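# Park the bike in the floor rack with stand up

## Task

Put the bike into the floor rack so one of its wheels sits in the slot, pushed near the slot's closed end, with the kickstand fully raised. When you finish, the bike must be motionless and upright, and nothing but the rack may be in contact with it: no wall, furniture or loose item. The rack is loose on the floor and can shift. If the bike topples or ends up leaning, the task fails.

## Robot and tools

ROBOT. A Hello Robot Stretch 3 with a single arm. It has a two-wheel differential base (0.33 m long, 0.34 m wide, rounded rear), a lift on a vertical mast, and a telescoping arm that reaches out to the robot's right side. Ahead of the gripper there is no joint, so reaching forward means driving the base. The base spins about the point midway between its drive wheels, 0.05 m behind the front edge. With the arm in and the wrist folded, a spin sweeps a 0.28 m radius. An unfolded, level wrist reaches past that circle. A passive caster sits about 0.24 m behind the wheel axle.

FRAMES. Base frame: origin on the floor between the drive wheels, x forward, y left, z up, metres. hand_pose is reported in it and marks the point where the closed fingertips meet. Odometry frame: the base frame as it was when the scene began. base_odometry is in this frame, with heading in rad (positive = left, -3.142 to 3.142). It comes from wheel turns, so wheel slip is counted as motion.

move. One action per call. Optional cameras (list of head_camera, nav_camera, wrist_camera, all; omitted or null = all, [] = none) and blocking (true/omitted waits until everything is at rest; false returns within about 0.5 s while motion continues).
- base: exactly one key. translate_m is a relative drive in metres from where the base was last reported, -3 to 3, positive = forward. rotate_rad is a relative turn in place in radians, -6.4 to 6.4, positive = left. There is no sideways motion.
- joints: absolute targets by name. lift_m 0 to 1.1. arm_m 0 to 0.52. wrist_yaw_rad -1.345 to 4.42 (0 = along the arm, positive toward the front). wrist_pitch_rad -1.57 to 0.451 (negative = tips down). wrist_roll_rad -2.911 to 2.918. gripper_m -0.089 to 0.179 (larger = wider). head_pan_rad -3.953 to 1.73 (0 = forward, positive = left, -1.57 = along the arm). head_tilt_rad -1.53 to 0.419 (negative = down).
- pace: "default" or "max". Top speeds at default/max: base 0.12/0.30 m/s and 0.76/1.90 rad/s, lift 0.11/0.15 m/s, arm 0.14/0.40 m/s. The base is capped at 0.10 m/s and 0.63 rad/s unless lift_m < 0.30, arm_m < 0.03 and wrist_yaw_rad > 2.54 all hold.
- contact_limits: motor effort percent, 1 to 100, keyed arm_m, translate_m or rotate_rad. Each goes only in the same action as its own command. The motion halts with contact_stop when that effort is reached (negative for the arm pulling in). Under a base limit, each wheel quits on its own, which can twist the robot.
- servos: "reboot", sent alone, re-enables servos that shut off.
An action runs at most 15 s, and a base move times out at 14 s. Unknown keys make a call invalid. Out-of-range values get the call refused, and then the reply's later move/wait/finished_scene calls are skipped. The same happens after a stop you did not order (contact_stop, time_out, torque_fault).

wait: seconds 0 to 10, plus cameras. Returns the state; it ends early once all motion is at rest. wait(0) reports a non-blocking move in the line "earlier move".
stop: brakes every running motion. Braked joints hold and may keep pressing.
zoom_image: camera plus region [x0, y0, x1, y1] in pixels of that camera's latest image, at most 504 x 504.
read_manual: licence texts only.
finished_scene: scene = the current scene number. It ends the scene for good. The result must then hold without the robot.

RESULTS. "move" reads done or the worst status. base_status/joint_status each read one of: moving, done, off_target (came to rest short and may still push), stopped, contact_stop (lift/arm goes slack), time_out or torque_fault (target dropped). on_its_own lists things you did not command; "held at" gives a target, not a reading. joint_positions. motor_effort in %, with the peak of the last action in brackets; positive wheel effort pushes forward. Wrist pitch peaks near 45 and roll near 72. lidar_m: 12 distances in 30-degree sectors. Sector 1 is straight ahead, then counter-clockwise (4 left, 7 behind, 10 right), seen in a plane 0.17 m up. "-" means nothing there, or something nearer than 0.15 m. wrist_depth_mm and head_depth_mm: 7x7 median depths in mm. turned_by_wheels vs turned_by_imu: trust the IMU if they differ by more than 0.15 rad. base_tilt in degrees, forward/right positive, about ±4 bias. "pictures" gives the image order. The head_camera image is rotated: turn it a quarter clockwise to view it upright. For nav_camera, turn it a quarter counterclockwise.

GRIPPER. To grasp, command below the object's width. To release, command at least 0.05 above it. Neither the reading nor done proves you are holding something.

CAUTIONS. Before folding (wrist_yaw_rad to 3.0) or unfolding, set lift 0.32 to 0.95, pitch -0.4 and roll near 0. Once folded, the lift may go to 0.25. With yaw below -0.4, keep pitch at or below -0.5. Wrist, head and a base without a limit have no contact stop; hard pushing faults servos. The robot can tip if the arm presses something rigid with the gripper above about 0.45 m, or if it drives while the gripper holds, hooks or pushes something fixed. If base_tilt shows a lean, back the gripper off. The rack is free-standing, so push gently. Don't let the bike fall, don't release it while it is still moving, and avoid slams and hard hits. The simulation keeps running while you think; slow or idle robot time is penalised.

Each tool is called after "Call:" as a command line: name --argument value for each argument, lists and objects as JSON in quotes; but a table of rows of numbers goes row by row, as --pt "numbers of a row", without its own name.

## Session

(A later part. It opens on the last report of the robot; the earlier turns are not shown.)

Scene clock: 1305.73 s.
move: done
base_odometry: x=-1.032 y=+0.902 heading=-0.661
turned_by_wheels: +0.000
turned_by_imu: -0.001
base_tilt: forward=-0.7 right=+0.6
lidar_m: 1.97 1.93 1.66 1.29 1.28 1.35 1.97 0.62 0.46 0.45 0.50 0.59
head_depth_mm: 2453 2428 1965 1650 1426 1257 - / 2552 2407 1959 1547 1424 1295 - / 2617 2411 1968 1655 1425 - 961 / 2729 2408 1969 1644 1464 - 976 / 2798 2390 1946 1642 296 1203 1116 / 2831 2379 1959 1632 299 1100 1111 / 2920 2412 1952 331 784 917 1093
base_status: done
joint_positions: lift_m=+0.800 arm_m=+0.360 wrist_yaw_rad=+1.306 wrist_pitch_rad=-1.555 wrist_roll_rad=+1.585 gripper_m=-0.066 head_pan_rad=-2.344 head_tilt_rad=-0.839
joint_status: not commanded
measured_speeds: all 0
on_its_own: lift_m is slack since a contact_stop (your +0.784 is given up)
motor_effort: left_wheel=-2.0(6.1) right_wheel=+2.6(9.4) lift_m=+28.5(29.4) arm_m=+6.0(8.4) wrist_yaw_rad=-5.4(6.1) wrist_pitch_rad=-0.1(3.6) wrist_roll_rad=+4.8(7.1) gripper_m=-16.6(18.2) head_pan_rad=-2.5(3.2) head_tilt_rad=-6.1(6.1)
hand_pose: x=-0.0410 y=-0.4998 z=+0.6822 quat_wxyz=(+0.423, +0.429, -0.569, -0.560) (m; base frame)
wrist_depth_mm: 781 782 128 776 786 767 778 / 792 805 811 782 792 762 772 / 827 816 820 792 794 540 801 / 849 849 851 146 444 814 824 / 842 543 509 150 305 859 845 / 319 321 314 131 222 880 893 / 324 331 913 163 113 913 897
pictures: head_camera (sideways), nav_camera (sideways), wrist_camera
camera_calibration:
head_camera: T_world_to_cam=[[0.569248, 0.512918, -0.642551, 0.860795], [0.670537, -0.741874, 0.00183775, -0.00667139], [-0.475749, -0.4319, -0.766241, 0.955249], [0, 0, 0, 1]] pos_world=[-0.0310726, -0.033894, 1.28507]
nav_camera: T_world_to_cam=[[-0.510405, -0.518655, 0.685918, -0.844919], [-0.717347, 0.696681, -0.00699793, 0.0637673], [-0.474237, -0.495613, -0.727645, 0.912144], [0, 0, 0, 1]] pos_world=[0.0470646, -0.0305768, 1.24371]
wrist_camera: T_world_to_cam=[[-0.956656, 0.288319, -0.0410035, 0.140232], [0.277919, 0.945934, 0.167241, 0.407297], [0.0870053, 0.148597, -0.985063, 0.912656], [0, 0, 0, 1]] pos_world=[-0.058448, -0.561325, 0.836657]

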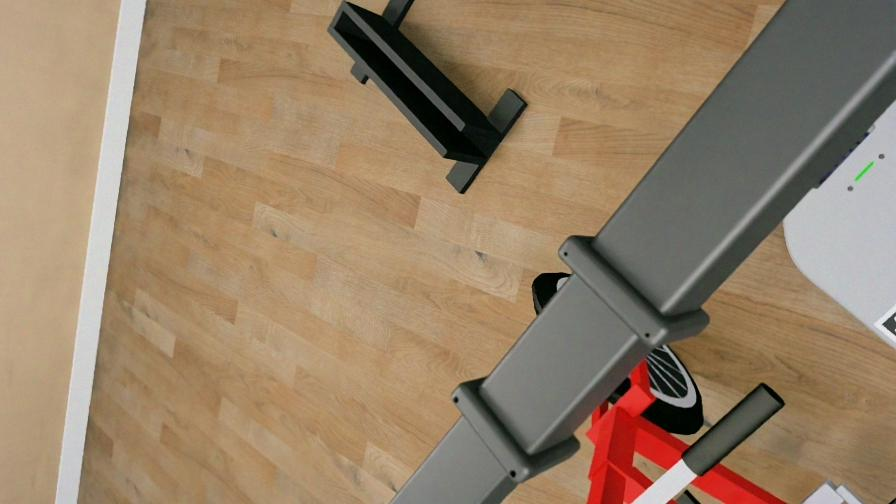

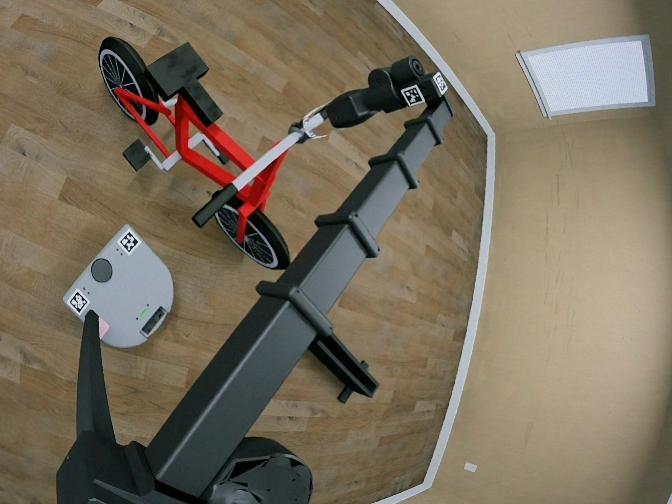

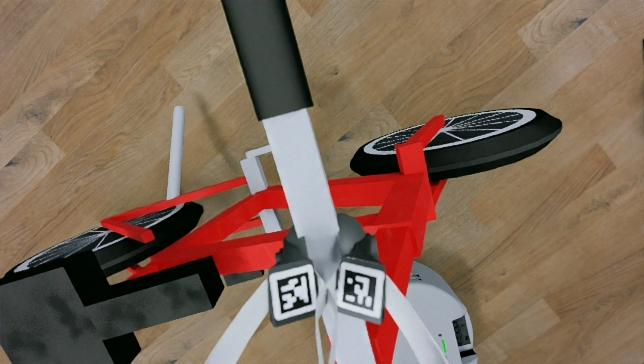

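Call:
move --joints '{"wrist_roll_rad": 1.72}' --cameras '[]'

Call:
move --base '{"translate_m": -0.1}'

Call:
zoom_image --camera "wrist_camera" --region '[340, 0, 644, 200]'

Scene clock: 1319.57 s.
move: done
base_odometry: x=-1.032 y=+0.902 heading=-0.661
turned_by_wheels: +0.000
turned_by_imu: -0.001
base_tilt: forward=-0.8 right=+0.5
lidar_m: 1.97 1.94 1.66 1.30 1.29 1.35 1.97 0.61 0.46 0.46 0.50 0.59
head_depth_mm: 2480 2428 1977 1653 1426 1255 - / 2531 2425 1966 1541 1431 1295 - / 2634 2419 1960 1636 1424 - 959 / 2699 2438 1953 1643 1478 - 975 / 2801 2393 1950 1653 295 1206 1116 / 2824 2419 1941 1644 299 1191 1096 / 2886 2405 1952 330 783 910 1096
base_status: not commanded
joint_positions: lift_m=+0.801 arm_m=+0.360 wrist_yaw_rad=+1.307 wrist_pitch_rad=-1.555 wrist_roll_rad=+1.700 gripper_m=-0.066 head_pan_rad=-2.344 head_tilt_rad=-0.839
joint_status: all done
measured_speeds: translate_m=+0.000 rotate_rad=+0.000 lift_m=+0.001 arm_m=+0.000 wrist_yaw_rad=+0.000 wrist_pitch_rad=+0.000 wrist_roll_rad=+0.000 head_pan_rad=+0.000 head_tilt_rad=+0.000
on_its_own: lift_m is slack since a contact_stop (your +0.784 is given up)
motor_effort: left_wheel=-2.2(3.1) right_wheel=+2.7(2.7) lift_m=+26.5(28.4) arm_m=+2.4(3.2) wrist_yaw_rad=-5.9(6.6) wrist_pitch_rad=+0.0(0.2) wrist_roll_rad=+6.4(8.6) gripper_m=-16.6(18.4) head_pan_rad=-2.0(3.2) head_tilt_rad=-5.4(5.9)
hand_pose: x=-0.0410 y=-0.4998 z=+0.6830 quat_wxyz=(+0.389, +0.396, -0.592, -0.584) (m; base frame)
wrist_depth_mm: 781 791 125 773 773 762 775 / 781 812 130 767 792 764 808 / 832 828 802 815 617 496 801 / 852 825 845 150 429 820 827 / 865 833 576 150 298 861 830 / 893 403 324 131 126 858 877 / 323 327 921 164 125 894 913
pictures: none
No camera images: "cameras" was empty.

Scene clock: 1321.67 s.
move: done
base_odometry: x=-1.111 y=+0.964 heading=-0.661
turned_by_wheels: +0.000
turned_by_imu: -0.001
base_tilt: forward=-0.8 right=+0.5
lidar_m: 2.06 2.02 1.60 1.26 1.24 1.31 1.90 0.56 0.46 0.46 0.51 0.60
head_depth_mm: 2387 2424 1966 1635 1432 1250 - / 2452 2437 1981 1552 1426 1295 - / 2511 2414 1974 1651 1432 - 963 / 2598 2418 1962 1658 1485 - 975 / 2701 2404 1955 1640 293 1206 1114 / 2772 2420 1950 1644 298 1193 1114 / 2799 2429 1934 328 836 906 1077
base_status: done
joint_positions: lift_m=+0.802 arm_m=+0.360 wrist_yaw_rad=+1.306 wrist_pitch_rad=-1.555 wrist_roll_rad=+1.707 gripper_m=-0.066 head_pan_rad=-2.344 head_tilt_rad=-0.839
joint_status: not commanded
measured_speeds: all 0
on_its_own: lift_m is slack since a contact_stop (your +0.784 is given up)
motor_effort: left_wheel=-2.6(5.5) right_wheel=+2.3(8.6) lift_m=+28.7(29.5) arm_m=+0.5(2.9) wrist_yaw_rad=-4.9(6.6) wrist_pitch_rad=-0.1(3.1) wrist_roll_rad=+4.0(6.5) gripper_m=-17.1(18.0) head_pan_rad=-2.0(3.1) head_tilt_rad=-4.8(6.3)
hand_pose: x=-0.0410 y=-0.4998 z=+0.6846 quat_wxyz=(+0.387, +0.394, -0.594, -0.585) (m; base frame)
wrist_depth_mm: 775 786 778 769 766 798 752 / 808 807 784 799 810 792 783 / 819 807 827 695 818 527 804 / 857 835 837 145 440 841 825 / 856 855 592 148 313 842 845 / 905 406 320 131 126 887 854 / 326 328 917 167 173 890 890
pictures: head_camera (sideways), nav_camera (sideways), wrist_camera
camera_calibration:
head_camera: T_world_to_cam=[[0.569248, 0.512918, -0.642551, 0.860795], [0.670537, -0.741874, 0.00183776, -0.0066714], [-0.47575, -0.4319, -0.76624, 0.955249], [0, 0, 0, 1]] pos_world=[-0.0310726, -0.033894, 1.28507]
nav_camera: T_world_to_cam=[[-0.510405, -0.518655, 0.685918, -0.844919], [-0.717347, 0.696681, -0.00699793, 0.0637673], [-0.474237, -0.495613, -0.727645, 0.912144], [0, 0, 0, 1]] pos_world=[0.0470646, -0.0305769, 1.24371]
wrist_camera: T_world_to_cam=[[-0.914052, 0.403528, -0.0409235, 0.199587], [0.391705, 0.904419, 0.169094, 0.389498], [0.105246, 0.138531, -0.98475, 0.910538], [0, 0, 0, 1]] pos_world=[-0.0659659, -0.558946, 0.838958]

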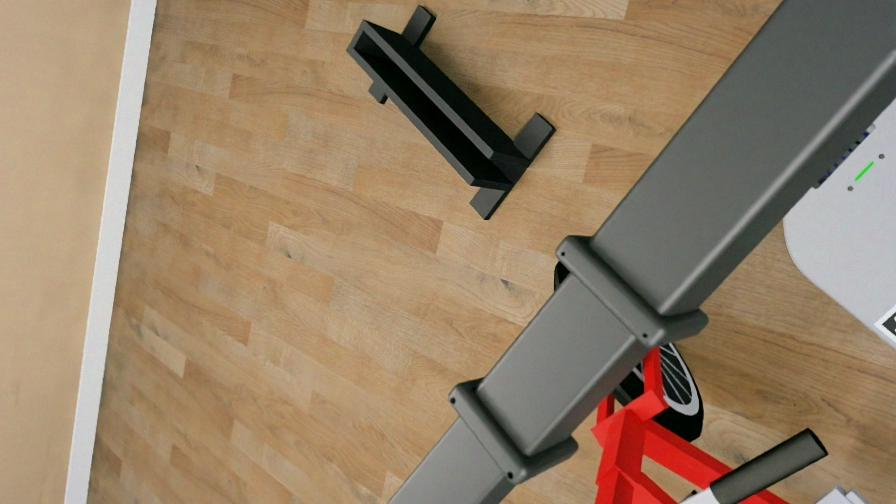

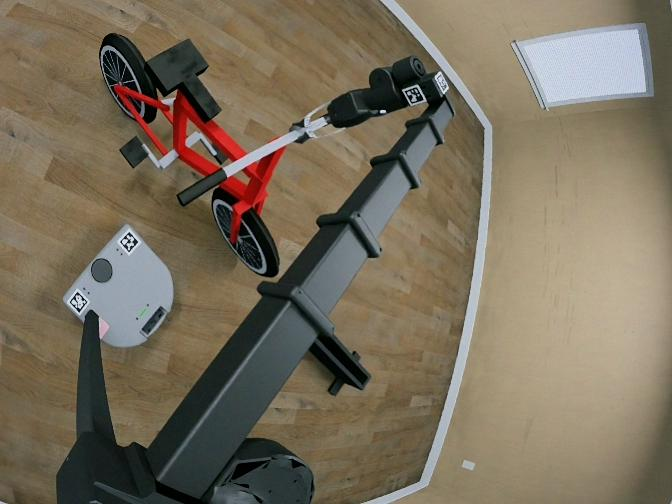

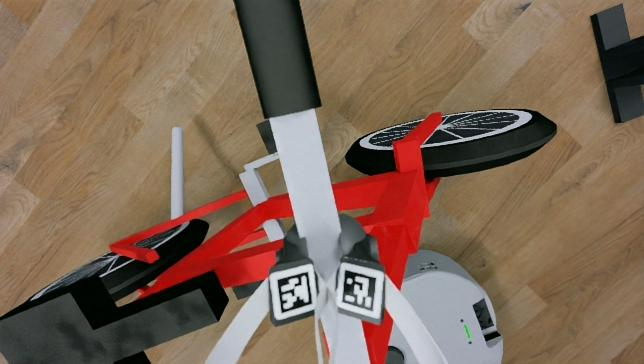

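Scaled by 1.658.

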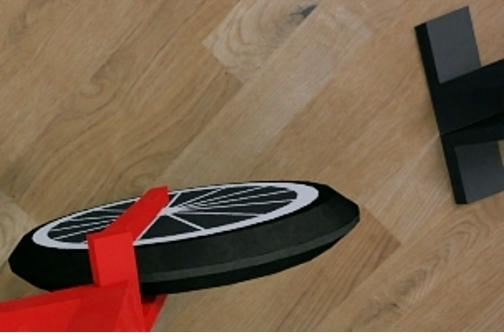

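Call:
move --joints '{"wrist_roll_rad": 1.0}' --cameras '["wrist_camera"]'

Call:
zoom_image --camera "wrist_camera" --region '[340, 100, 644, 300]'

Scene clock: 1342.77 s.
move: done
base_odometry: x=-1.111 y=+0.964 heading=-0.661
turned_by_wheels: +0.000
turned_by_imu: -0.001
base_tilt: forward=-0.8 right=+0.6
lidar_m: 2.06 2.02 1.60 1.26 1.24 1.31 1.90 0.60 0.45 0.45 0.50 0.60
head_depth_mm: 2404 2445 1971 1648 1423 1258 - / 2442 2421 1975 1546 1428 1297 - / 2575 2438 1974 1646 1424 - 963 / 2593 2438 1955 1646 1487 - 977 / 2693 2406 1950 1647 294 1208 1115 / 2758 2420 1951 1645 299 1123 1101 / 2791 2408 1949 329 781 899 1110
base_status: not commanded
joint_positions: lift_m=+0.802 arm_m=+0.360 wrist_yaw_rad=+1.293 wrist_pitch_rad=-1.543 wrist_roll_rad=+1.020 gripper_m=-0.066 head_pan_rad=-2.344 head_tilt_rad=-0.839
joint_status: all done
measured_speeds: translate_m=+0.000 rotate_rad=+0.000 lift_m=-0.001 arm_m=+0.000 wrist_yaw_rad=+0.000 wrist_pitch_rad=+0.000 wrist_roll_rad=+0.000 head_pan_rad=+0.000 head_tilt_rad=+0.000
on_its_own: lift_m is slack since a contact_stop (your +0.784 is given up)
motor_effort: left_wheel=-2.9(3.4) right_wheel=+2.7(2.9) lift_m=+28.2(30.4) arm_m=-3.3(3.8) wrist_yaw_rad=+6.1(6.8) wrist_pitch_rad=-2.2(2.4) wrist_roll_rad=-6.6(8.1) gripper_m=-17.7(18.3) head_pan_rad=-2.9(3.4) head_tilt_rad=-5.2(6.2)
hand_pose: x=-0.0381 y=-0.5004 z=+0.6838 quat_wxyz=(+0.560, +0.566, -0.436, -0.418) (m; base frame)
wrist_depth_mm: 798 782 768 758 130 777 749 / 812 795 802 785 135 793 796 / 301 603 813 617 817 801 804 / 301 320 540 147 810 829 833 / 888 875 864 151 481 821 810 / 891 877 884 130 904 875 865 / 932 918 119 166 877 911 883
pictures: wrist_camera
camera_calibration:
wrist_camera: T_world_to_cam=[[-0.965517, -0.255868, -0.0480571, -0.124599], [-0.260259, 0.953269, 0.153436, 0.399435], [0.00655214, 0.160652, -0.986989, 0.918422], [0, 0, 0, 1]] pos_world=[-0.0223635, -0.560196, 0.839198]

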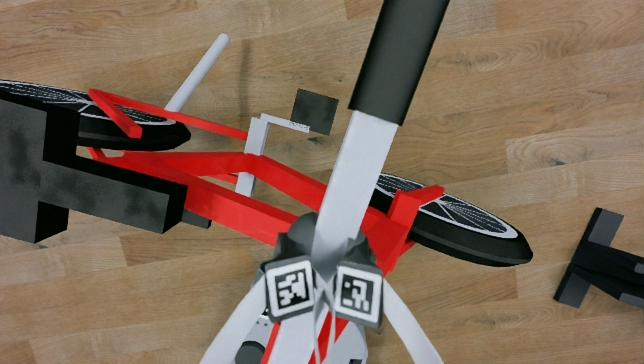

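Scaled by 1.658.

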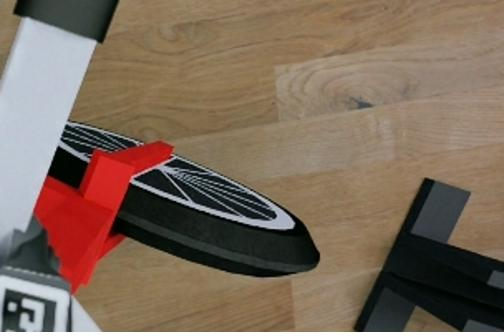

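Call:
move --joints '{"wrist_roll_rad": 1.1}' --cameras '[]'

Call:
move --base '{"translate_m": -0.07}' --cameras '["wrist_camera"]'

Call:
zoom_image --camera "wrist_camera" --region '[340, 100, 644, 300]'

Scene clock: 1357.67 s.
move: done
base_odometry: x=-1.111 y=+0.964 heading=-0.661
turned_by_wheels: +0.000
turned_by_imu: -0.001
base_tilt: forward=-0.8 right=+0.4
lidar_m: 2.07 2.03 1.60 1.26 1.24 1.31 1.90 0.60 0.45 0.45 0.50 0.60
head_depth_mm: 2398 2414 1958 1637 1433 1259 - / 2460 2444 1960 1545 1425 1295 - / 2521 2426 1961 1653 1426 - 962 / 2616 2395 1964 1645 1477 - 975 / 2720 2405 1965 1644 294 1210 1115 / 2762 2404 1945 1647 298 1123 1097 / 2804 2398 1942 329 782 904 1115
base_status: not commanded
joint_positions: lift_m=+0.802 arm_m=+0.360 wrist_yaw_rad=+1.293 wrist_pitch_rad=-1.544 wrist_roll_rad=+1.102 gripper_m=-0.066 head_pan_rad=-2.344 head_tilt_rad=-0.839
joint_status: all done
measured_speeds: all 0
on_its_own: lift_m is slack since a contact_stop (your +0.784 is given up)
motor_effort: left_wheel=-2.5(3.5) right_wheel=+2.7(2.8) lift_m=+28.2(28.9) arm_m=-6.9(7.2) wrist_yaw_rad=+6.1(6.9) wrist_pitch_rad=-2.1(2.2) wrist_roll_rad=-0.8(5.7) gripper_m=-16.2(17.7) head_pan_rad=-1.7(3.1) head_tilt_rad=-5.8(6.0)
hand_pose: x=-0.0381 y=-0.5004 z=+0.6838 quat_wxyz=(+0.542, +0.549, -0.459, -0.441) (m; base frame)
wrist_depth_mm: 768 775 767 749 761 749 779 / 788 802 793 805 786 768 776 / 329 627 815 605 805 790 826 / 306 366 579 146 816 832 821 / 315 311 365 150 437 645 844 / 913 893 882 130 863 873 858 / 937 929 905 164 884 872 896
pictures: none
No camera images: "cameras" was empty.

Scene clock: 1359.47 s.
move: done
base_odometry: x=-1.166 y=+1.007 heading=-0.662
turned_by_wheels: +0.000
turned_by_imu: -0.001
base_tilt: forward=-0.8 right=+0.5
lidar_m: 2.13 2.09 1.57 1.22 1.21 1.28 1.86 0.59 0.45 0.44 0.50 0.60
head_depth_mm: 2366 2413 1958 1629 1425 1253 - / 2413 2431 1953 1546 1422 1297 - / 2477 2401 1963 1652 1426 - 961 / 2559 2410 1969 1634 1493 - 979 / 2634 2438 1964 1644 294 1208 1113 / 2698 2399 1951 1644 298 1115 1099 / 2789 2401 1953 330 777 903 1093
base_status: done
joint_positions: lift_m=+0.802 arm_m=+0.360 wrist_yaw_rad=+1.293 wrist_pitch_rad=-1.552 wrist_roll_rad=+1.105 gripper_m=-0.066 head_pan_rad=-2.344 head_tilt_rad=-0.839
joint_status: not commanded
measured_speeds: all 0
on_its_own: lift_m is slack since a contact_stop (your +0.784 is given up)
motor_effort: left_wheel=-4.1(6.7) right_wheel=+3.0(8.4) lift_m=+27.7(30.2) arm_m=-8.4(8.8) wrist_yaw_rad=+6.3(7.0) wrist_pitch_rad=-0.5(4.9) wrist_roll_rad=-1.6(2.2) gripper_m=-17.2(18.3) head_pan_rad=-2.1(3.2) head_tilt_rad=-4.5(7.2)
hand_pose: x=-0.0402 y=-0.4998 z=+0.6837 quat_wxyz=(+0.542, +0.547, -0.457, -0.445) (m; base frame)
wrist_depth_mm: 760 769 773 767 133 754 764 / 792 809 811 806 782 792 790 / 331 623 805 610 799 806 812 / 302 365 587 146 814 837 811 / 313 308 656 150 479 849 836 / 906 888 859 130 867 882 871 / 933 909 911 163 904 918 894
pictures: wrist_camera
camera_calibration:
wrist_camera: T_world_to_cam=[[-0.984033, -0.173118, -0.0413448, -0.0905103], [-0.17754, 0.971155, 0.159179, 0.406632], [0.0125955, 0.163978, -0.986384, 0.919715], [0, 0, 0, 1]] pos_world=[-0.028456, -0.561385, 0.838722]

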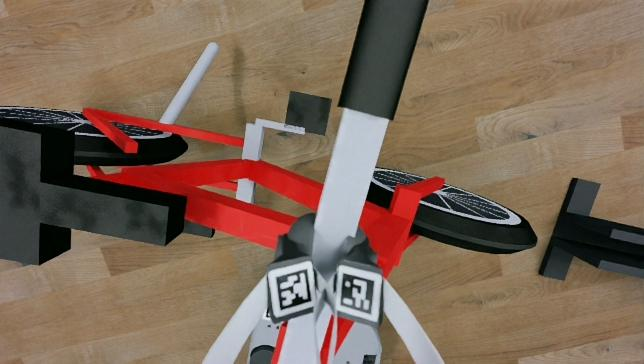

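Scaled by 1.658.

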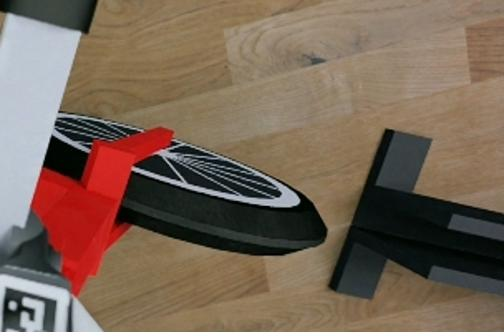

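Call:
move --joints '{"wrist_roll_rad": 1.0}' --cameras '[]'

Call:
move --base '{"translate_m": -0.07}' --cameras '["wrist_camera", "head_camera"]'

Call:
zoom_image --camera "wrist_camera" --region '[340, 100, 644, 300]'

Scene clock: 1383.17 s.
move: off_target
base_odometry: x=-1.166 y=+1.007 heading=-0.662
turned_by_wheels: +0.000
turned_by_imu: -0.001
base_tilt: forward=-0.8 right=+0.6
lidar_m: 2.12 2.09 1.56 1.23 1.21 1.28 1.85 0.60 0.44 0.44 0.50 0.60
head_depth_mm: 2333 2433 1980 1634 1431 1253 - / 2399 2428 1954 1552 1430 1304 - / 2492 2424 1950 1641 1417 - 961 / 2543 2413 1956 1646 1486 - 976 / 2610 2408 1957 1654 295 1203 1114 / 2697 2416 1940 1637 299 1120 1111 / 2777 2393 1946 330 776 899 1097
base_status: not commanded
joint_positions: lift_m=+0.801 arm_m=+0.360 wrist_yaw_rad=+1.293 wrist_pitch_rad=-1.546 wrist_roll_rad=+1.020 gripper_m=-0.066 head_pan_rad=-2.344 head_tilt_rad=-0.839
joint_status: wrist_roll_rad off_target (ended at +1.020, target +1.000)
measured_speeds: all 0
on_its_own: lift_m is slack since a contact_stop (your +0.784 is given up)
motor_effort: left_wheel=-4.2(4.5) right_wheel=+2.9(3.0) lift_m=+28.4(29.9) arm_m=-11.2(11.8) wrist_yaw_rad=+6.1(6.9) wrist_pitch_rad=-1.6(2.0) wrist_roll_rad=-7.1(8.0) gripper_m=-15.3(17.5) head_pan_rad=-2.5(3.8) head_tilt_rad=-4.4(5.5)
hand_pose: x=-0.0388 y=-0.5002 z=+0.6833 quat_wxyz=(+0.560, +0.566, -0.435, -0.419) (m; base frame)
wrist_depth_mm: 775 770 782 763 132 781 762 / 800 790 803 794 786 773 795 / 301 611 822 604 826 809 788 / 299 317 534 148 821 827 826 / 870 865 853 151 472 837 828 / 911 886 876 130 903 880 828 / 942 897 126 161 901 892 883
pictures: none
No camera images: "cameras" was empty.

Scene clock: 1384.97 s.
move: done
base_odometry: x=-1.221 y=+1.050 heading=-0.662
turned_by_wheels: +0.000
turned_by_imu: -0.001
base_tilt: forward=-0.8 right=+0.6
lidar_m: 2.20 2.15 1.52 1.20 1.18 1.24 1.81 0.61 0.44 0.44 0.50 0.60
head_depth_mm: 2288 2424 1974 1615 1422 1255 - / 2335 2418 1959 1545 1426 1298 - / 2411 2429 1963 1657 1397 - 960 / 2480 2393 1966 1648 1454 - 975 / 2559 2423 1948 1643 296 1213 1117 / 2653 2411 1959 1646 298 1017 1114 / 2718 2386 1946 331 772 924 1093
base_status: done
joint_positions: lift_m=+0.800 arm_m=+0.360 wrist_yaw_rad=+1.293 wrist_pitch_rad=-1.553 wrist_roll_rad=+1.015 gripper_m=-0.066 head_pan_rad=-2.344 head_tilt_rad=-0.839
joint_status: not commanded
measured_speeds: all 0
on_its_own: lift_m is slack since a contact_stop (your +0.784 is given up)
motor_effort: left_wheel=-4.9(6.7) right_wheel=+3.0(7.2) lift_m=+29.0(31.2) arm_m=-11.2(12.0) wrist_yaw_rad=+6.1(6.8) wrist_pitch_rad=-0.5(4.8) wrist_roll_rad=-5.4(7.2) gripper_m=-16.7(18.2) head_pan_rad=-2.1(3.4) head_tilt_rad=-4.4(6.3)
hand_pose: x=-0.0405 y=-0.4997 z=+0.6822 quat_wxyz=(+0.562, +0.566, -0.432, -0.420) (m; base frame)
wrist_depth_mm: 767 774 772 771 134 766 768 / 784 802 811 791 791 777 783 / 298 601 802 608 802 801 800 / 301 307 534 149 801 827 836 / 874 861 856 151 446 535 842 / 907 881 864 130 882 886 821 / 923 915 741 162 899 893 902
pictures: head_camera (sideways), wrist_camera
camera_calibration:
head_camera: T_world_to_cam=[[0.569248, 0.512918, -0.642551, 0.860795], [0.670537, -0.741874, 0.00183777, -0.00667142], [-0.47575, -0.431901, -0.76624, 0.955249], [0, 0, 0, 1]] pos_world=[-0.0310726, -0.033894, 1.28507]
wrist_camera: T_world_to_cam=[[-0.964745, -0.260219, -0.0394135, -0.134922], [-0.26316, 0.951644, 0.158495, 0.393979], [-0.00373571, 0.163279, -0.986573, 0.917329], [0, 0, 0, 1]] pos_world=[-0.0230592, -0.559818, 0.83725]

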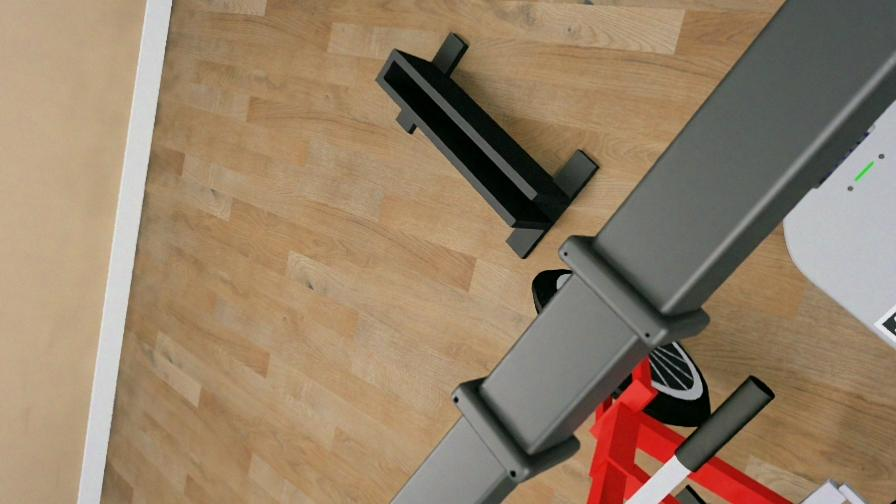

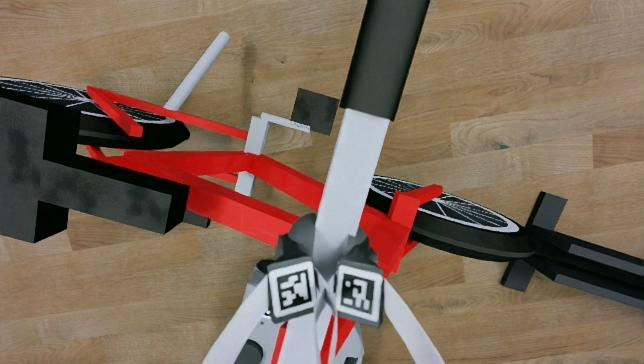

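Scaled by 1.658.

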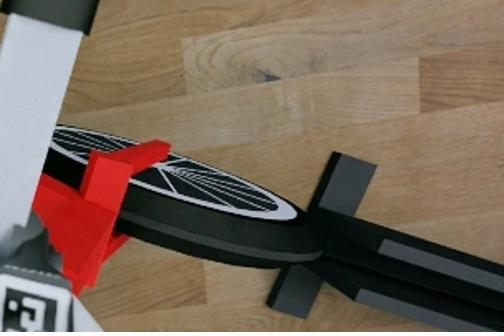

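Call:
move --joints '{"wrist_roll_rad": 0.85}' --cameras '[]'

Call:
move --base '{"translate_m": 0.15}' --cameras '["wrist_camera", "head_camera"]'

Call:
zoom_image --camera "wrist_camera" --region '[340, 100, 644, 300]'

Scene clock: 1414.30 s.
move: done
base_odometry: x=-1.221 y=+1.050 heading=-0.662
turned_by_wheels: +0.000
turned_by_imu: -0.001
base_tilt: forward=-0.8 right=+0.5
lidar_m: 2.19 2.15 1.52 1.19 1.18 1.24 1.81 2.59 0.43 0.43 0.50 0.60
head_depth_mm: 2283 2420 1950 1614 1431 1256 - / 2341 2429 1968 1543 1426 1296 - / 2415 2412 1967 1644 1397 - 961 / 2481 2391 1956 1641 1452 - 979 / 2579 2410 1957 1650 292 1203 1115 / 2664 2406 1947 1653 297 1033 1112 / 2732 2384 1943 333 772 928 1096
base_status: not commanded
joint_positions: lift_m=+0.799 arm_m=+0.360 wrist_yaw_rad=+1.292 wrist_pitch_rad=-1.543 wrist_roll_rad=+0.869 gripper_m=-0.066 head_pan_rad=-2.344 head_tilt_rad=-0.839
joint_status: all done
measured_speeds: translate_m=+0.000 rotate_rad=+0.000 lift_m=-0.001 arm_m=+0.000 wrist_yaw_rad=+0.000 wrist_pitch_rad=+0.000 wrist_roll_rad=+0.000 head_pan_rad=+0.000 head_tilt_rad=+0.000
on_its_own: lift_m is slack since a contact_stop (your +0.784 is given up)
motor_effort: left_wheel=-4.6(5.3) right_wheel=+3.2(3.8) lift_m=+29.5(31.5) arm_m=-9.4(10.9) wrist_yaw_rad=+6.9(6.9) wrist_pitch_rad=-2.2(2.8) wrist_roll_rad=-6.6(8.7) gripper_m=-17.1(18.0) head_pan_rad=-2.3(3.1) head_tilt_rad=-3.5(6.1)
hand_pose: x=-0.0380 y=-0.5005 z=+0.6807 quat_wxyz=(+0.591, +0.596, -0.393, -0.375) (m; base frame)
wrist_depth_mm: 768 784 784 780 136 743 771 / 286 625 809 781 785 769 782 / 292 379 614 619 802 797 795 / 307 297 361 149 819 832 817 / 864 869 829 151 441 841 837 / 868 883 892 130 899 843 856 / 923 906 96 164 911 886 860
pictures: none
No camera images: "cameras" was empty.

Scene clock: 1416.93 s.
move: done
base_odometry: x=-1.103 y=+0.958 heading=-0.662
turned_by_wheels: +0.000
turned_by_imu: -0.001
base_tilt: forward=-0.8 right=+0.5
lidar_m: 2.05 2.02 1.61 1.26 1.25 1.31 1.91 0.64 0.40 0.41 0.49 0.61
head_depth_mm: 2410 2407 1961 1648 1426 1255 - / 2444 2423 1964 1547 1425 1303 - / 2553 2412 1970 1663 1421 - 944 / 2609 2406 1947 1639 1452 - 976 / 2694 2413 1948 1642 297 1191 1118 / 2792 2392 1943 1649 303 1186 1110 / 2819 2391 1945 340 714 947 1093
base_status: done
joint_positions: lift_m=+0.794 arm_m=+0.360 wrist_yaw_rad=+1.294 wrist_pitch_rad=-1.543 wrist_roll_rad=+0.862 gripper_m=-0.066 head_pan_rad=-2.344 head_tilt_rad=-0.839
joint_status: not commanded
measured_speeds: all 0
on_its_own: lift_m is slack since a contact_stop (your +0.784 is given up)
motor_effort: left_wheel=-0.7(2.9) right_wheel=+3.9(14.7) lift_m=+28.8(34.3) arm_m=-9.2(9.7) wrist_yaw_rad=+5.2(7.0) wrist_pitch_rad=-2.2(2.5) wrist_roll_rad=-4.4(6.5) gripper_m=-16.1(18.1) head_pan_rad=-2.3(3.4) head_tilt_rad=-5.0(6.2)
hand_pose: x=-0.0379 y=-0.5005 z=+0.6754 quat_wxyz=(+0.593, +0.598, -0.391, -0.372) (m; base frame)
wrist_depth_mm: 771 774 777 760 772 765 746 / 280 611 777 804 791 770 763 / 284 375 619 157 798 789 786 / 313 290 355 152 807 826 812 / 860 848 856 153 482 833 840 / 878 887 869 130 577 877 862 / 916 895 95 159 886 873 859
pictures: head_camera (sideways), wrist_camera
camera_calibration:
head_camera: T_world_to_cam=[[0.569248, 0.512918, -0.642551, 0.860795], [0.670537, -0.741874, 0.00183776, -0.0066714], [-0.47575, -0.4319, -0.76624, 0.955249], [0, 0, 0, 1]] pos_world=[-0.0310726, -0.033894, 1.28507]
wrist_camera: T_world_to_cam=[[-0.912997, -0.405366, -0.0459954, -0.199094], [-0.407512, 0.900834, 0.149772, 0.37149], [-0.0192783, 0.155485, -0.98765, 0.907017], [0, 0, 0, 1]] pos_world=[-0.0129001, -0.556384, 0.83102]

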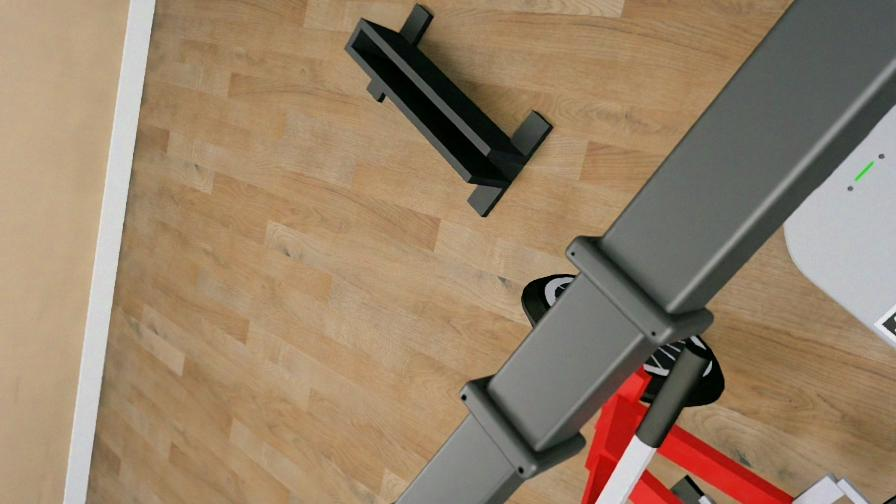

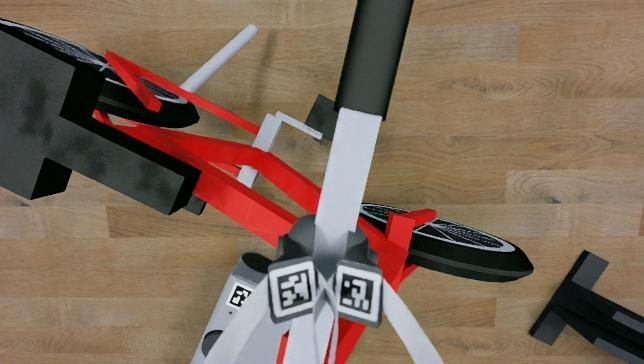

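Scaled by 1.658.

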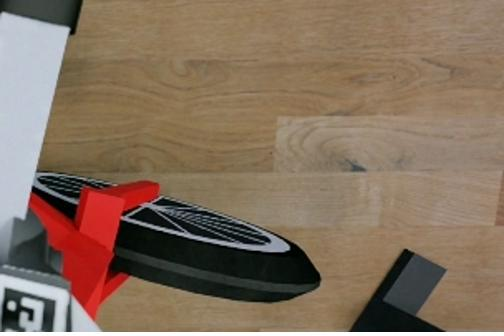

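Call:
move --base '{"translate_m": 0.12}' --joints '{"arm_m": 0.335}' --cameras '["wrist_camera", "head_camera"]'

Call:
zoom_image --camera "wrist_camera" --region '[340, 100, 644, 300]'

Scene clock: 1429.47 s.
move: done
base_odometry: x=-1.008 y=+0.884 heading=-0.662
turned_by_wheels: +0.000
turned_by_imu: -0.001
base_tilt: forward=-0.8 right=+0.5
lidar_m: 1.95 1.91 1.68 1.31 1.30 1.37 2.00 0.60 0.37 2.51 0.49 0.61
head_depth_mm: 2499 2439 1958 1653 1426 1251 - / 2576 2410 1960 1544 1435 1300 - / 2647 2427 1957 1627 1428 - 948 / 2725 2382 1953 1658 1423 - 976 / 2746 2413 1950 1655 302 1194 1112 / 2813 2395 1952 1640 306 1026 1117 / 2884 2402 1941 345 702 936 1077
base_status: done
joint_positions: lift_m=+0.790 arm_m=+0.335 wrist_yaw_rad=+1.296 wrist_pitch_rad=-1.548 wrist_roll_rad=+0.859 gripper_m=-0.066 head_pan_rad=-2.344 head_tilt_rad=-0.839
joint_status: all done
measured_speeds: all 0
on_its_own: lift_m is slack since a contact_stop (your +0.784 is given up)
motor_effort: left_wheel=-0.9(3.5) right_wheel=+4.2(15.5) lift_m=+27.7(33.3) arm_m=-11.8(13.7) wrist_yaw_rad=+3.0(5.5) wrist_pitch_rad=-1.3(2.4) wrist_roll_rad=-3.9(4.7) gripper_m=-16.9(18.0) head_pan_rad=-2.7(3.2) head_tilt_rad=-4.6(6.2)
hand_pose: x=-0.0392 y=-0.4752 z=+0.6718 quat_wxyz=(+0.594, +0.598, -0.388, -0.372) (m; base frame)
wrist_depth_mm: 284 762 762 153 751 768 760 / 275 483 770 152 798 770 759 / 280 295 597 152 791 788 786 / 835 288 343 153 817 812 812 / 877 860 863 154 478 859 856 / 870 875 852 130 483 865 851 / 908 902 95 156 909 907 889
pictures: head_camera (sideways), wrist_camera
camera_calibration:
head_camera: T_world_to_cam=[[0.569248, 0.512918, -0.642551, 0.860795], [0.670536, -0.741874, 0.00183776, -0.0066714], [-0.47575, -0.4319, -0.76624, 0.955249], [0, 0, 0, 1]] pos_world=[-0.0310726, -0.033894, 1.28507]
wrist_camera: T_world_to_cam=[[-0.911356, -0.409469, -0.0420172, -0.194713], [-0.410866, 0.898767, 0.152991, 0.345417], [-0.0248815, 0.156693, -0.987334, 0.899651], [0, 0, 0, 1]] pos_world=[-0.0131477, -0.531147, 0.827229]

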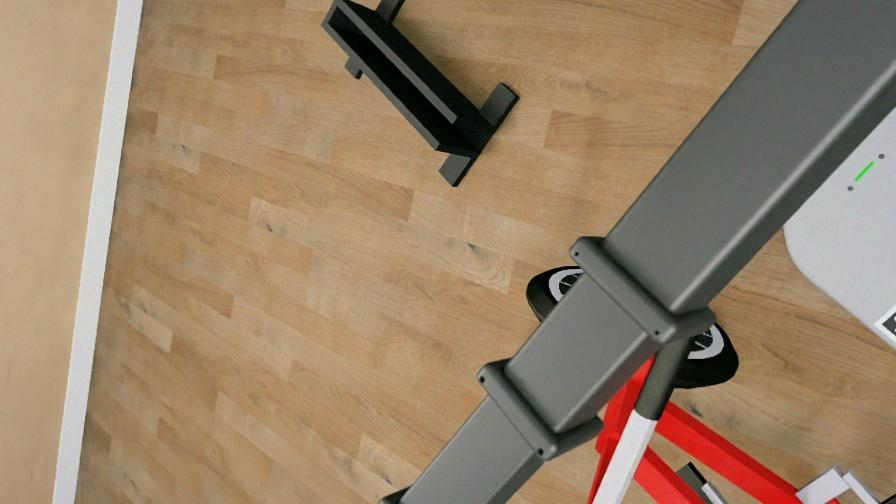

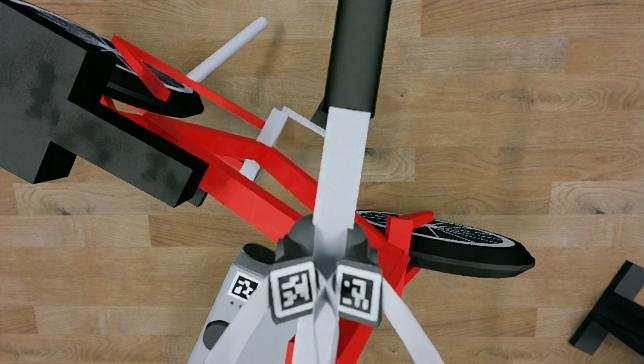

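Scaled by 1.658.

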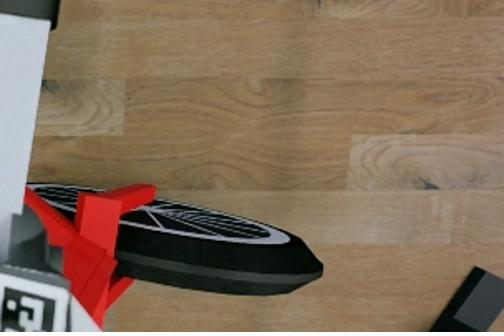

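Call:
move --joints '{"wrist_roll_rad": 1.65}' --cameras '["wrist_camera"]'

Call:
zoom_image --camera "wrist_camera" --region '[340, 0, 644, 200]'

Scene clock: 1438.27 s.
move: off_target
base_odometry: x=-1.008 y=+0.884 heading=-0.662
turned_by_wheels: +0.000
turned_by_imu: -0.001
base_tilt: forward=-0.8 right=+0.5
lidar_m: 1.94 1.91 1.68 1.31 1.30 1.36 1.99 0.55 0.37 0.38 0.49 0.62
head_depth_mm: 2501 2416 1971 1662 1429 1255 - / 2558 2423 1961 1544 1431 1293 - / 2652 2402 1956 1623 1434 - 948 / 2717 2431 1963 1638 1414 - 972 / 2781 2400 1956 1646 300 1194 1113 / 2818 2411 1949 1639 305 889 1111 / 2867 2402 1941 343 762 925 1094
base_status: not commanded
joint_positions: lift_m=+0.791 arm_m=+0.335 wrist_yaw_rad=+1.312 wrist_pitch_rad=-1.552 wrist_roll_rad=+1.622 gripper_m=-0.066 head_pan_rad=-2.344 head_tilt_rad=-0.839
joint_status: wrist_roll_rad off_target (ended at +1.622, target +1.650)
measured_speeds: translate_m=+0.000 rotate_rad=+0.000 lift_m=+0.001 arm_m=+0.000 wrist_yaw_rad=+0.000 wrist_pitch_rad=+0.000 wrist_roll_rad=+0.000 head_pan_rad=+0.000 head_tilt_rad=+0.000
on_its_own: lift_m is slack since a contact_stop (your +0.784 is given up); wrist_yaw_rad is at rest, and its effort (-10.3) is outside its rest range (-9 to +9)
motor_effort: left_wheel=-0.8(1.8) right_wheel=+1.8(4.6) lift_m=+27.0(29.0) arm_m=-10.3(12.7) wrist_yaw_rad=-10.3(10.9) wrist_pitch_rad=-0.5(1.4) wrist_roll_rad=+9.2(11.4) gripper_m=-15.5(18.0) head_pan_rad=-1.7(3.9) head_tilt_rad=-5.0(6.3)
hand_pose: x=-0.0404 y=-0.4751 z=+0.6732 quat_wxyz=(+0.413, +0.421, -0.576, -0.566) (m; base frame)
wrist_depth_mm: 779 778 147 746 762 783 736 / 784 784 147 782 783 790 769 / 802 812 150 785 791 603 794 / 811 832 825 506 438 824 821 / 672 536 481 152 322 846 837 / 309 310 302 130 204 866 861 / 314 346 915 157 113 874 874
pictures: wrist_camera
camera_calibration:
wrist_camera: T_world_to_cam=[[-0.947131, 0.3179, -0.0433782, 0.149298], [0.306759, 0.936854, 0.167941, 0.381616], [0.0940274, 0.145755, -0.984842, 0.898845], [0, 0, 0, 1]] pos_world=[-0.0601757, -0.535991, 0.827608]

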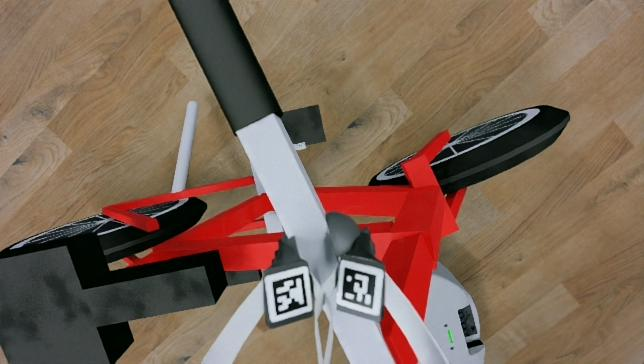

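Scaled by 1.658.

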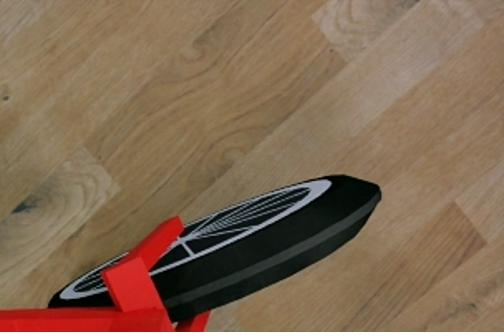

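Call:
move --joints '{"wrist_roll_rad": 1.4}' --cameras '[]'

Call:
move --base '{"translate_m": -0.1}' --cameras '["wrist_camera", "head_camera"]'

Call:
zoom_image --camera "wrist_camera" --region '[340, 50, 644, 250]'

Scene clock: 1446.30 s.
move: done
base_odometry: x=-1.008 y=+0.884 heading=-0.662
turned_by_wheels: +0.000
turned_by_imu: -0.001
base_tilt: forward=-0.8 right=+0.5
lidar_m: 1.95 1.91 1.68 1.31 1.29 1.37 1.99 0.56 0.37 0.38 0.49 0.62
head_depth_mm: 2513 2413 1953 1659 1427 1255 - / 2561 2426 1951 1540 1424 1301 - / 2650 2410 1964 1633 1423 - 946 / 2724 2416 1961 1651 1426 - 976 / 2726 2398 1939 1653 300 1189 1115 / 2897 2388 1951 1641 305 923 1114 / 2884 2411 1958 342 761 925 1093
base_status: not commanded
joint_positions: lift_m=+0.791 arm_m=+0.335 wrist_yaw_rad=+1.307 wrist_pitch_rad=-1.550 wrist_roll_rad=+1.398 gripper_m=-0.066 head_pan_rad=-2.344 head_tilt_rad=-0.839
joint_status: all done
measured_speeds: all 0
on_its_own: lift_m is slack since a contact_stop (your +0.784 is given up)
motor_effort: left_wheel=-0.6(1.2) right_wheel=+2.9(3.0) lift_m=+28.2(29.2) arm_m=-5.0(6.5) wrist_yaw_rad=-5.8(10.9) wrist_pitch_rad=-1.0(1.2) wrist_roll_rad=+0.3(8.2) gripper_m=-16.4(17.9) head_pan_rad=-2.3(3.4) head_tilt_rad=-5.5(6.1)
hand_pose: x=-0.0397 y=-0.4752 z=+0.6733 quat_wxyz=(+0.473, +0.480, -0.529, -0.516) (m; base frame)
wrist_depth_mm: 775 762 146 760 747 747 740 / 804 796 800 777 779 764 786 / 823 811 794 605 789 801 810 / 328 548 625 151 582 483 811 / 302 310 354 152 392 846 845 / 307 876 325 130 261 859 851 / 891 922 918 156 167 896 921
pictures: none
No camera images: "cameras" was empty.

Scene clock: 1448.43 s.
move: done
base_odometry: x=-1.087 y=+0.945 heading=-0.662
turned_by_wheels: +0.000
turned_by_imu: -0.001
base_tilt: forward=-0.8 right=+0.5
lidar_m: 2.04 2.00 1.62 1.27 1.26 1.32 1.92 0.60 0.38 2.56 0.49 0.60
head_depth_mm: 2421 2453 1971 1656 1425 1255 - / 2500 2418 1974 1550 1425 1295 - / 2577 2423 1953 1650 1421 - 947 / 2609 2399 1949 1654 1428 - 978 / 2725 2411 1953 1650 300 1191 1117 / 2770 2403 1942 1650 305 996 1116 / 2826 2418 1945 342 750 929 1094
base_status: done
joint_positions: lift_m=+0.791 arm_m=+0.335 wrist_yaw_rad=+1.307 wrist_pitch_rad=-1.551 wrist_roll_rad=+1.391 gripper_m=-0.066 head_pan_rad=-2.344 head_tilt_rad=-0.839
joint_status: not commanded
measured_speeds: all 0
on_its_own: lift_m is slack since a contact_stop (your +0.784 is given up)
motor_effort: left_wheel=-0.7(5.7) right_wheel=-0.2(9.4) lift_m=+28.0(29.3) arm_m=-2.7(6.3) wrist_yaw_rad=-5.3(6.5) wrist_pitch_rad=-0.7(5.1) wrist_roll_rad=+2.8(3.2) gripper_m=-17.1(17.7) head_pan_rad=-2.1(3.4) head_tilt_rad=-4.5(6.2)
hand_pose: x=-0.0401 y=-0.4751 z=+0.6735 quat_wxyz=(+0.475, +0.482, -0.526, -0.515) (m; base frame)
wrist_depth_mm: 792 755 143 753 763 759 750 / 790 789 687 775 776 790 777 / 820 806 810 600 801 798 802 / 595 595 614 156 473 485 804 / 301 316 358 152 337 837 836 / 309 892 866 130 253 854 855 / 883 904 883 156 169 892 870
pictures: head_camera (sideways), wrist_camera
camera_calibration:
head_camera: T_world_to_cam=[[0.569248, 0.512918, -0.642551, 0.860795], [0.670537, -0.741874, 0.00183776, -0.00667141], [-0.47575, -0.4319, -0.76624, 0.955249], [0, 0, 0, 1]] pos_world=[-0.0310726, -0.033894, 1.28507]
wrist_camera: T_world_to_cam=[[-0.994204, 0.0980677, -0.044054, 0.0437357], [0.0896503, 0.982422, 0.163735, 0.397259], [0.0593368, 0.158837, -0.98552, 0.904389], [0, 0, 0, 1]] pos_world=[-0.0457957, -0.538215, 0.828175]

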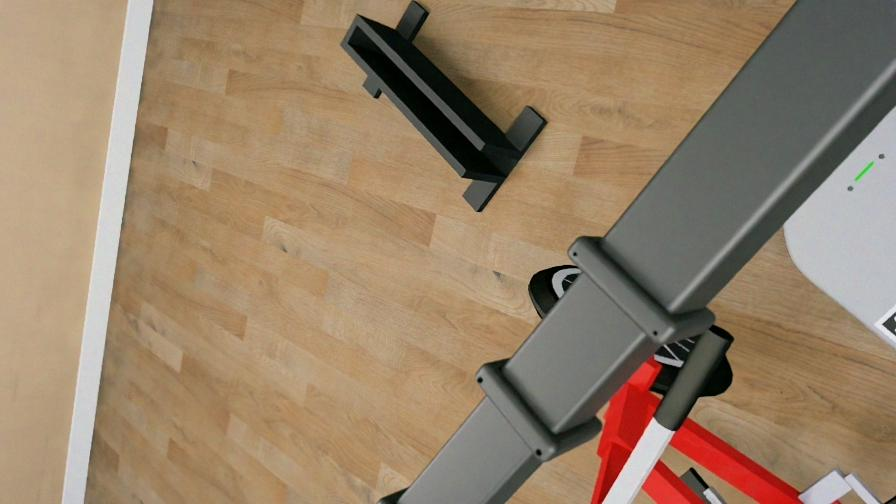

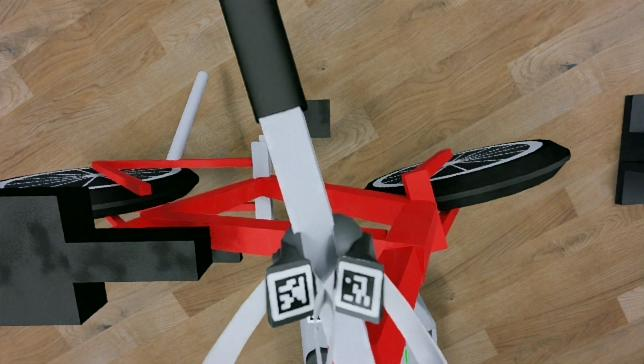

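Scaled by 1.658.

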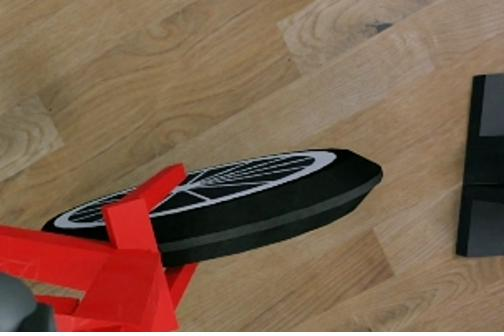

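Call:
move --joints '{"wrist_roll_rad": 1.8}' --cameras '["wrist_camera"]'

Call:
zoom_image --camera "wrist_camera" --region '[340, 0, 644, 200]'

Scene clock: 1459.20 s.
move: off_target
base_odometry: x=-1.087 y=+0.945 heading=-0.662
turned_by_wheels: +0.000
turned_by_imu: -0.001
base_tilt: forward=-0.8 right=+0.5
lidar_m: 2.04 2.00 1.62 1.27 1.26 1.32 1.92 0.54 0.40 0.40 0.49 0.60
head_depth_mm: 2413 2426 1958 1651 1431 1248 - / 2484 2409 1966 1544 1423 1302 - / 2567 2452 1981 1653 1422 - 947 / 2637 2401 1958 1642 1460 - 977 / 2718 2402 1965 1636 296 1187 1110 / 2738 2427 1958 1639 301 973 1098 / 2813 2423 1961 337 765 889 1095
base_status: not commanded
joint_positions: lift_m=+0.795 arm_m=+0.335 wrist_yaw_rad=+1.313 wrist_pitch_rad=-1.548 wrist_roll_rad=+1.775 gripper_m=-0.066 head_pan_rad=-2.344 head_tilt_rad=-0.839
joint_status: wrist_roll_rad off_target (ended at +1.775, target +1.800)
measured_speeds: translate_m=+0.000 rotate_rad=+0.000 lift_m=+0.002 arm_m=+0.000 wrist_yaw_rad=+0.000 wrist_pitch_rad=+0.000 wrist_roll_rad=+0.000 head_pan_rad=+0.000 head_tilt_rad=+0.000
on_its_own: lift_m is slack since a contact_stop (your +0.784 is given up); wrist_yaw_rad is at rest, and its effort (-10.8) is outside its rest range (-9 to +9)
motor_effort: left_wheel=-1.1(1.8) right_wheel=+0.7(3.7) lift_m=+24.9(28.2) arm_m=+4.2(4.2) wrist_yaw_rad=-10.8(16.6) wrist_pitch_rad=-1.2(2.0) wrist_roll_rad=+7.9(14.5) gripper_m=-15.2(18.2) head_pan_rad=-2.4(3.6) head_tilt_rad=-4.4(6.2)
hand_pose: x=-0.0393 y=-0.4753 z=+0.6774 quat_wxyz=(+0.367, +0.377, -0.607, -0.595) (m; base frame)
wrist_depth_mm: 774 779 766 780 774 762 756 / 805 790 139 796 786 774 778 / 829 816 143 827 801 460 784 / 835 836 701 497 430 821 793 / 869 859 564 150 284 825 868 / 899 356 316 131 127 856 855 / 321 318 890 879 114 913 903
pictures: wrist_camera
camera_calibration:
wrist_camera: T_world_to_cam=[[-0.887222, 0.4589, -0.047414, 0.222708], [0.44536, 0.878767, 0.171532, 0.356222], [0.120382, 0.13107, -0.984037, 0.896454], [0, 0, 0, 1]] pos_world=[-0.0689725, -0.532736, 0.8316]

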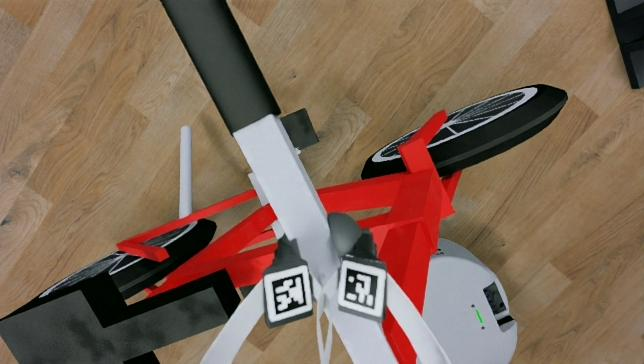

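Scaled by 1.658.

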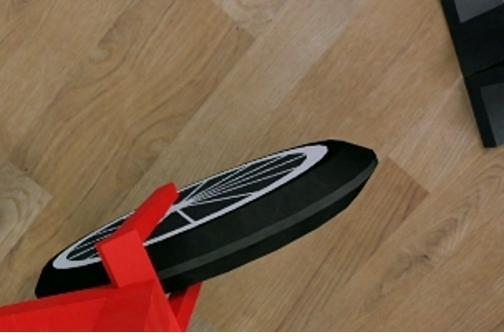

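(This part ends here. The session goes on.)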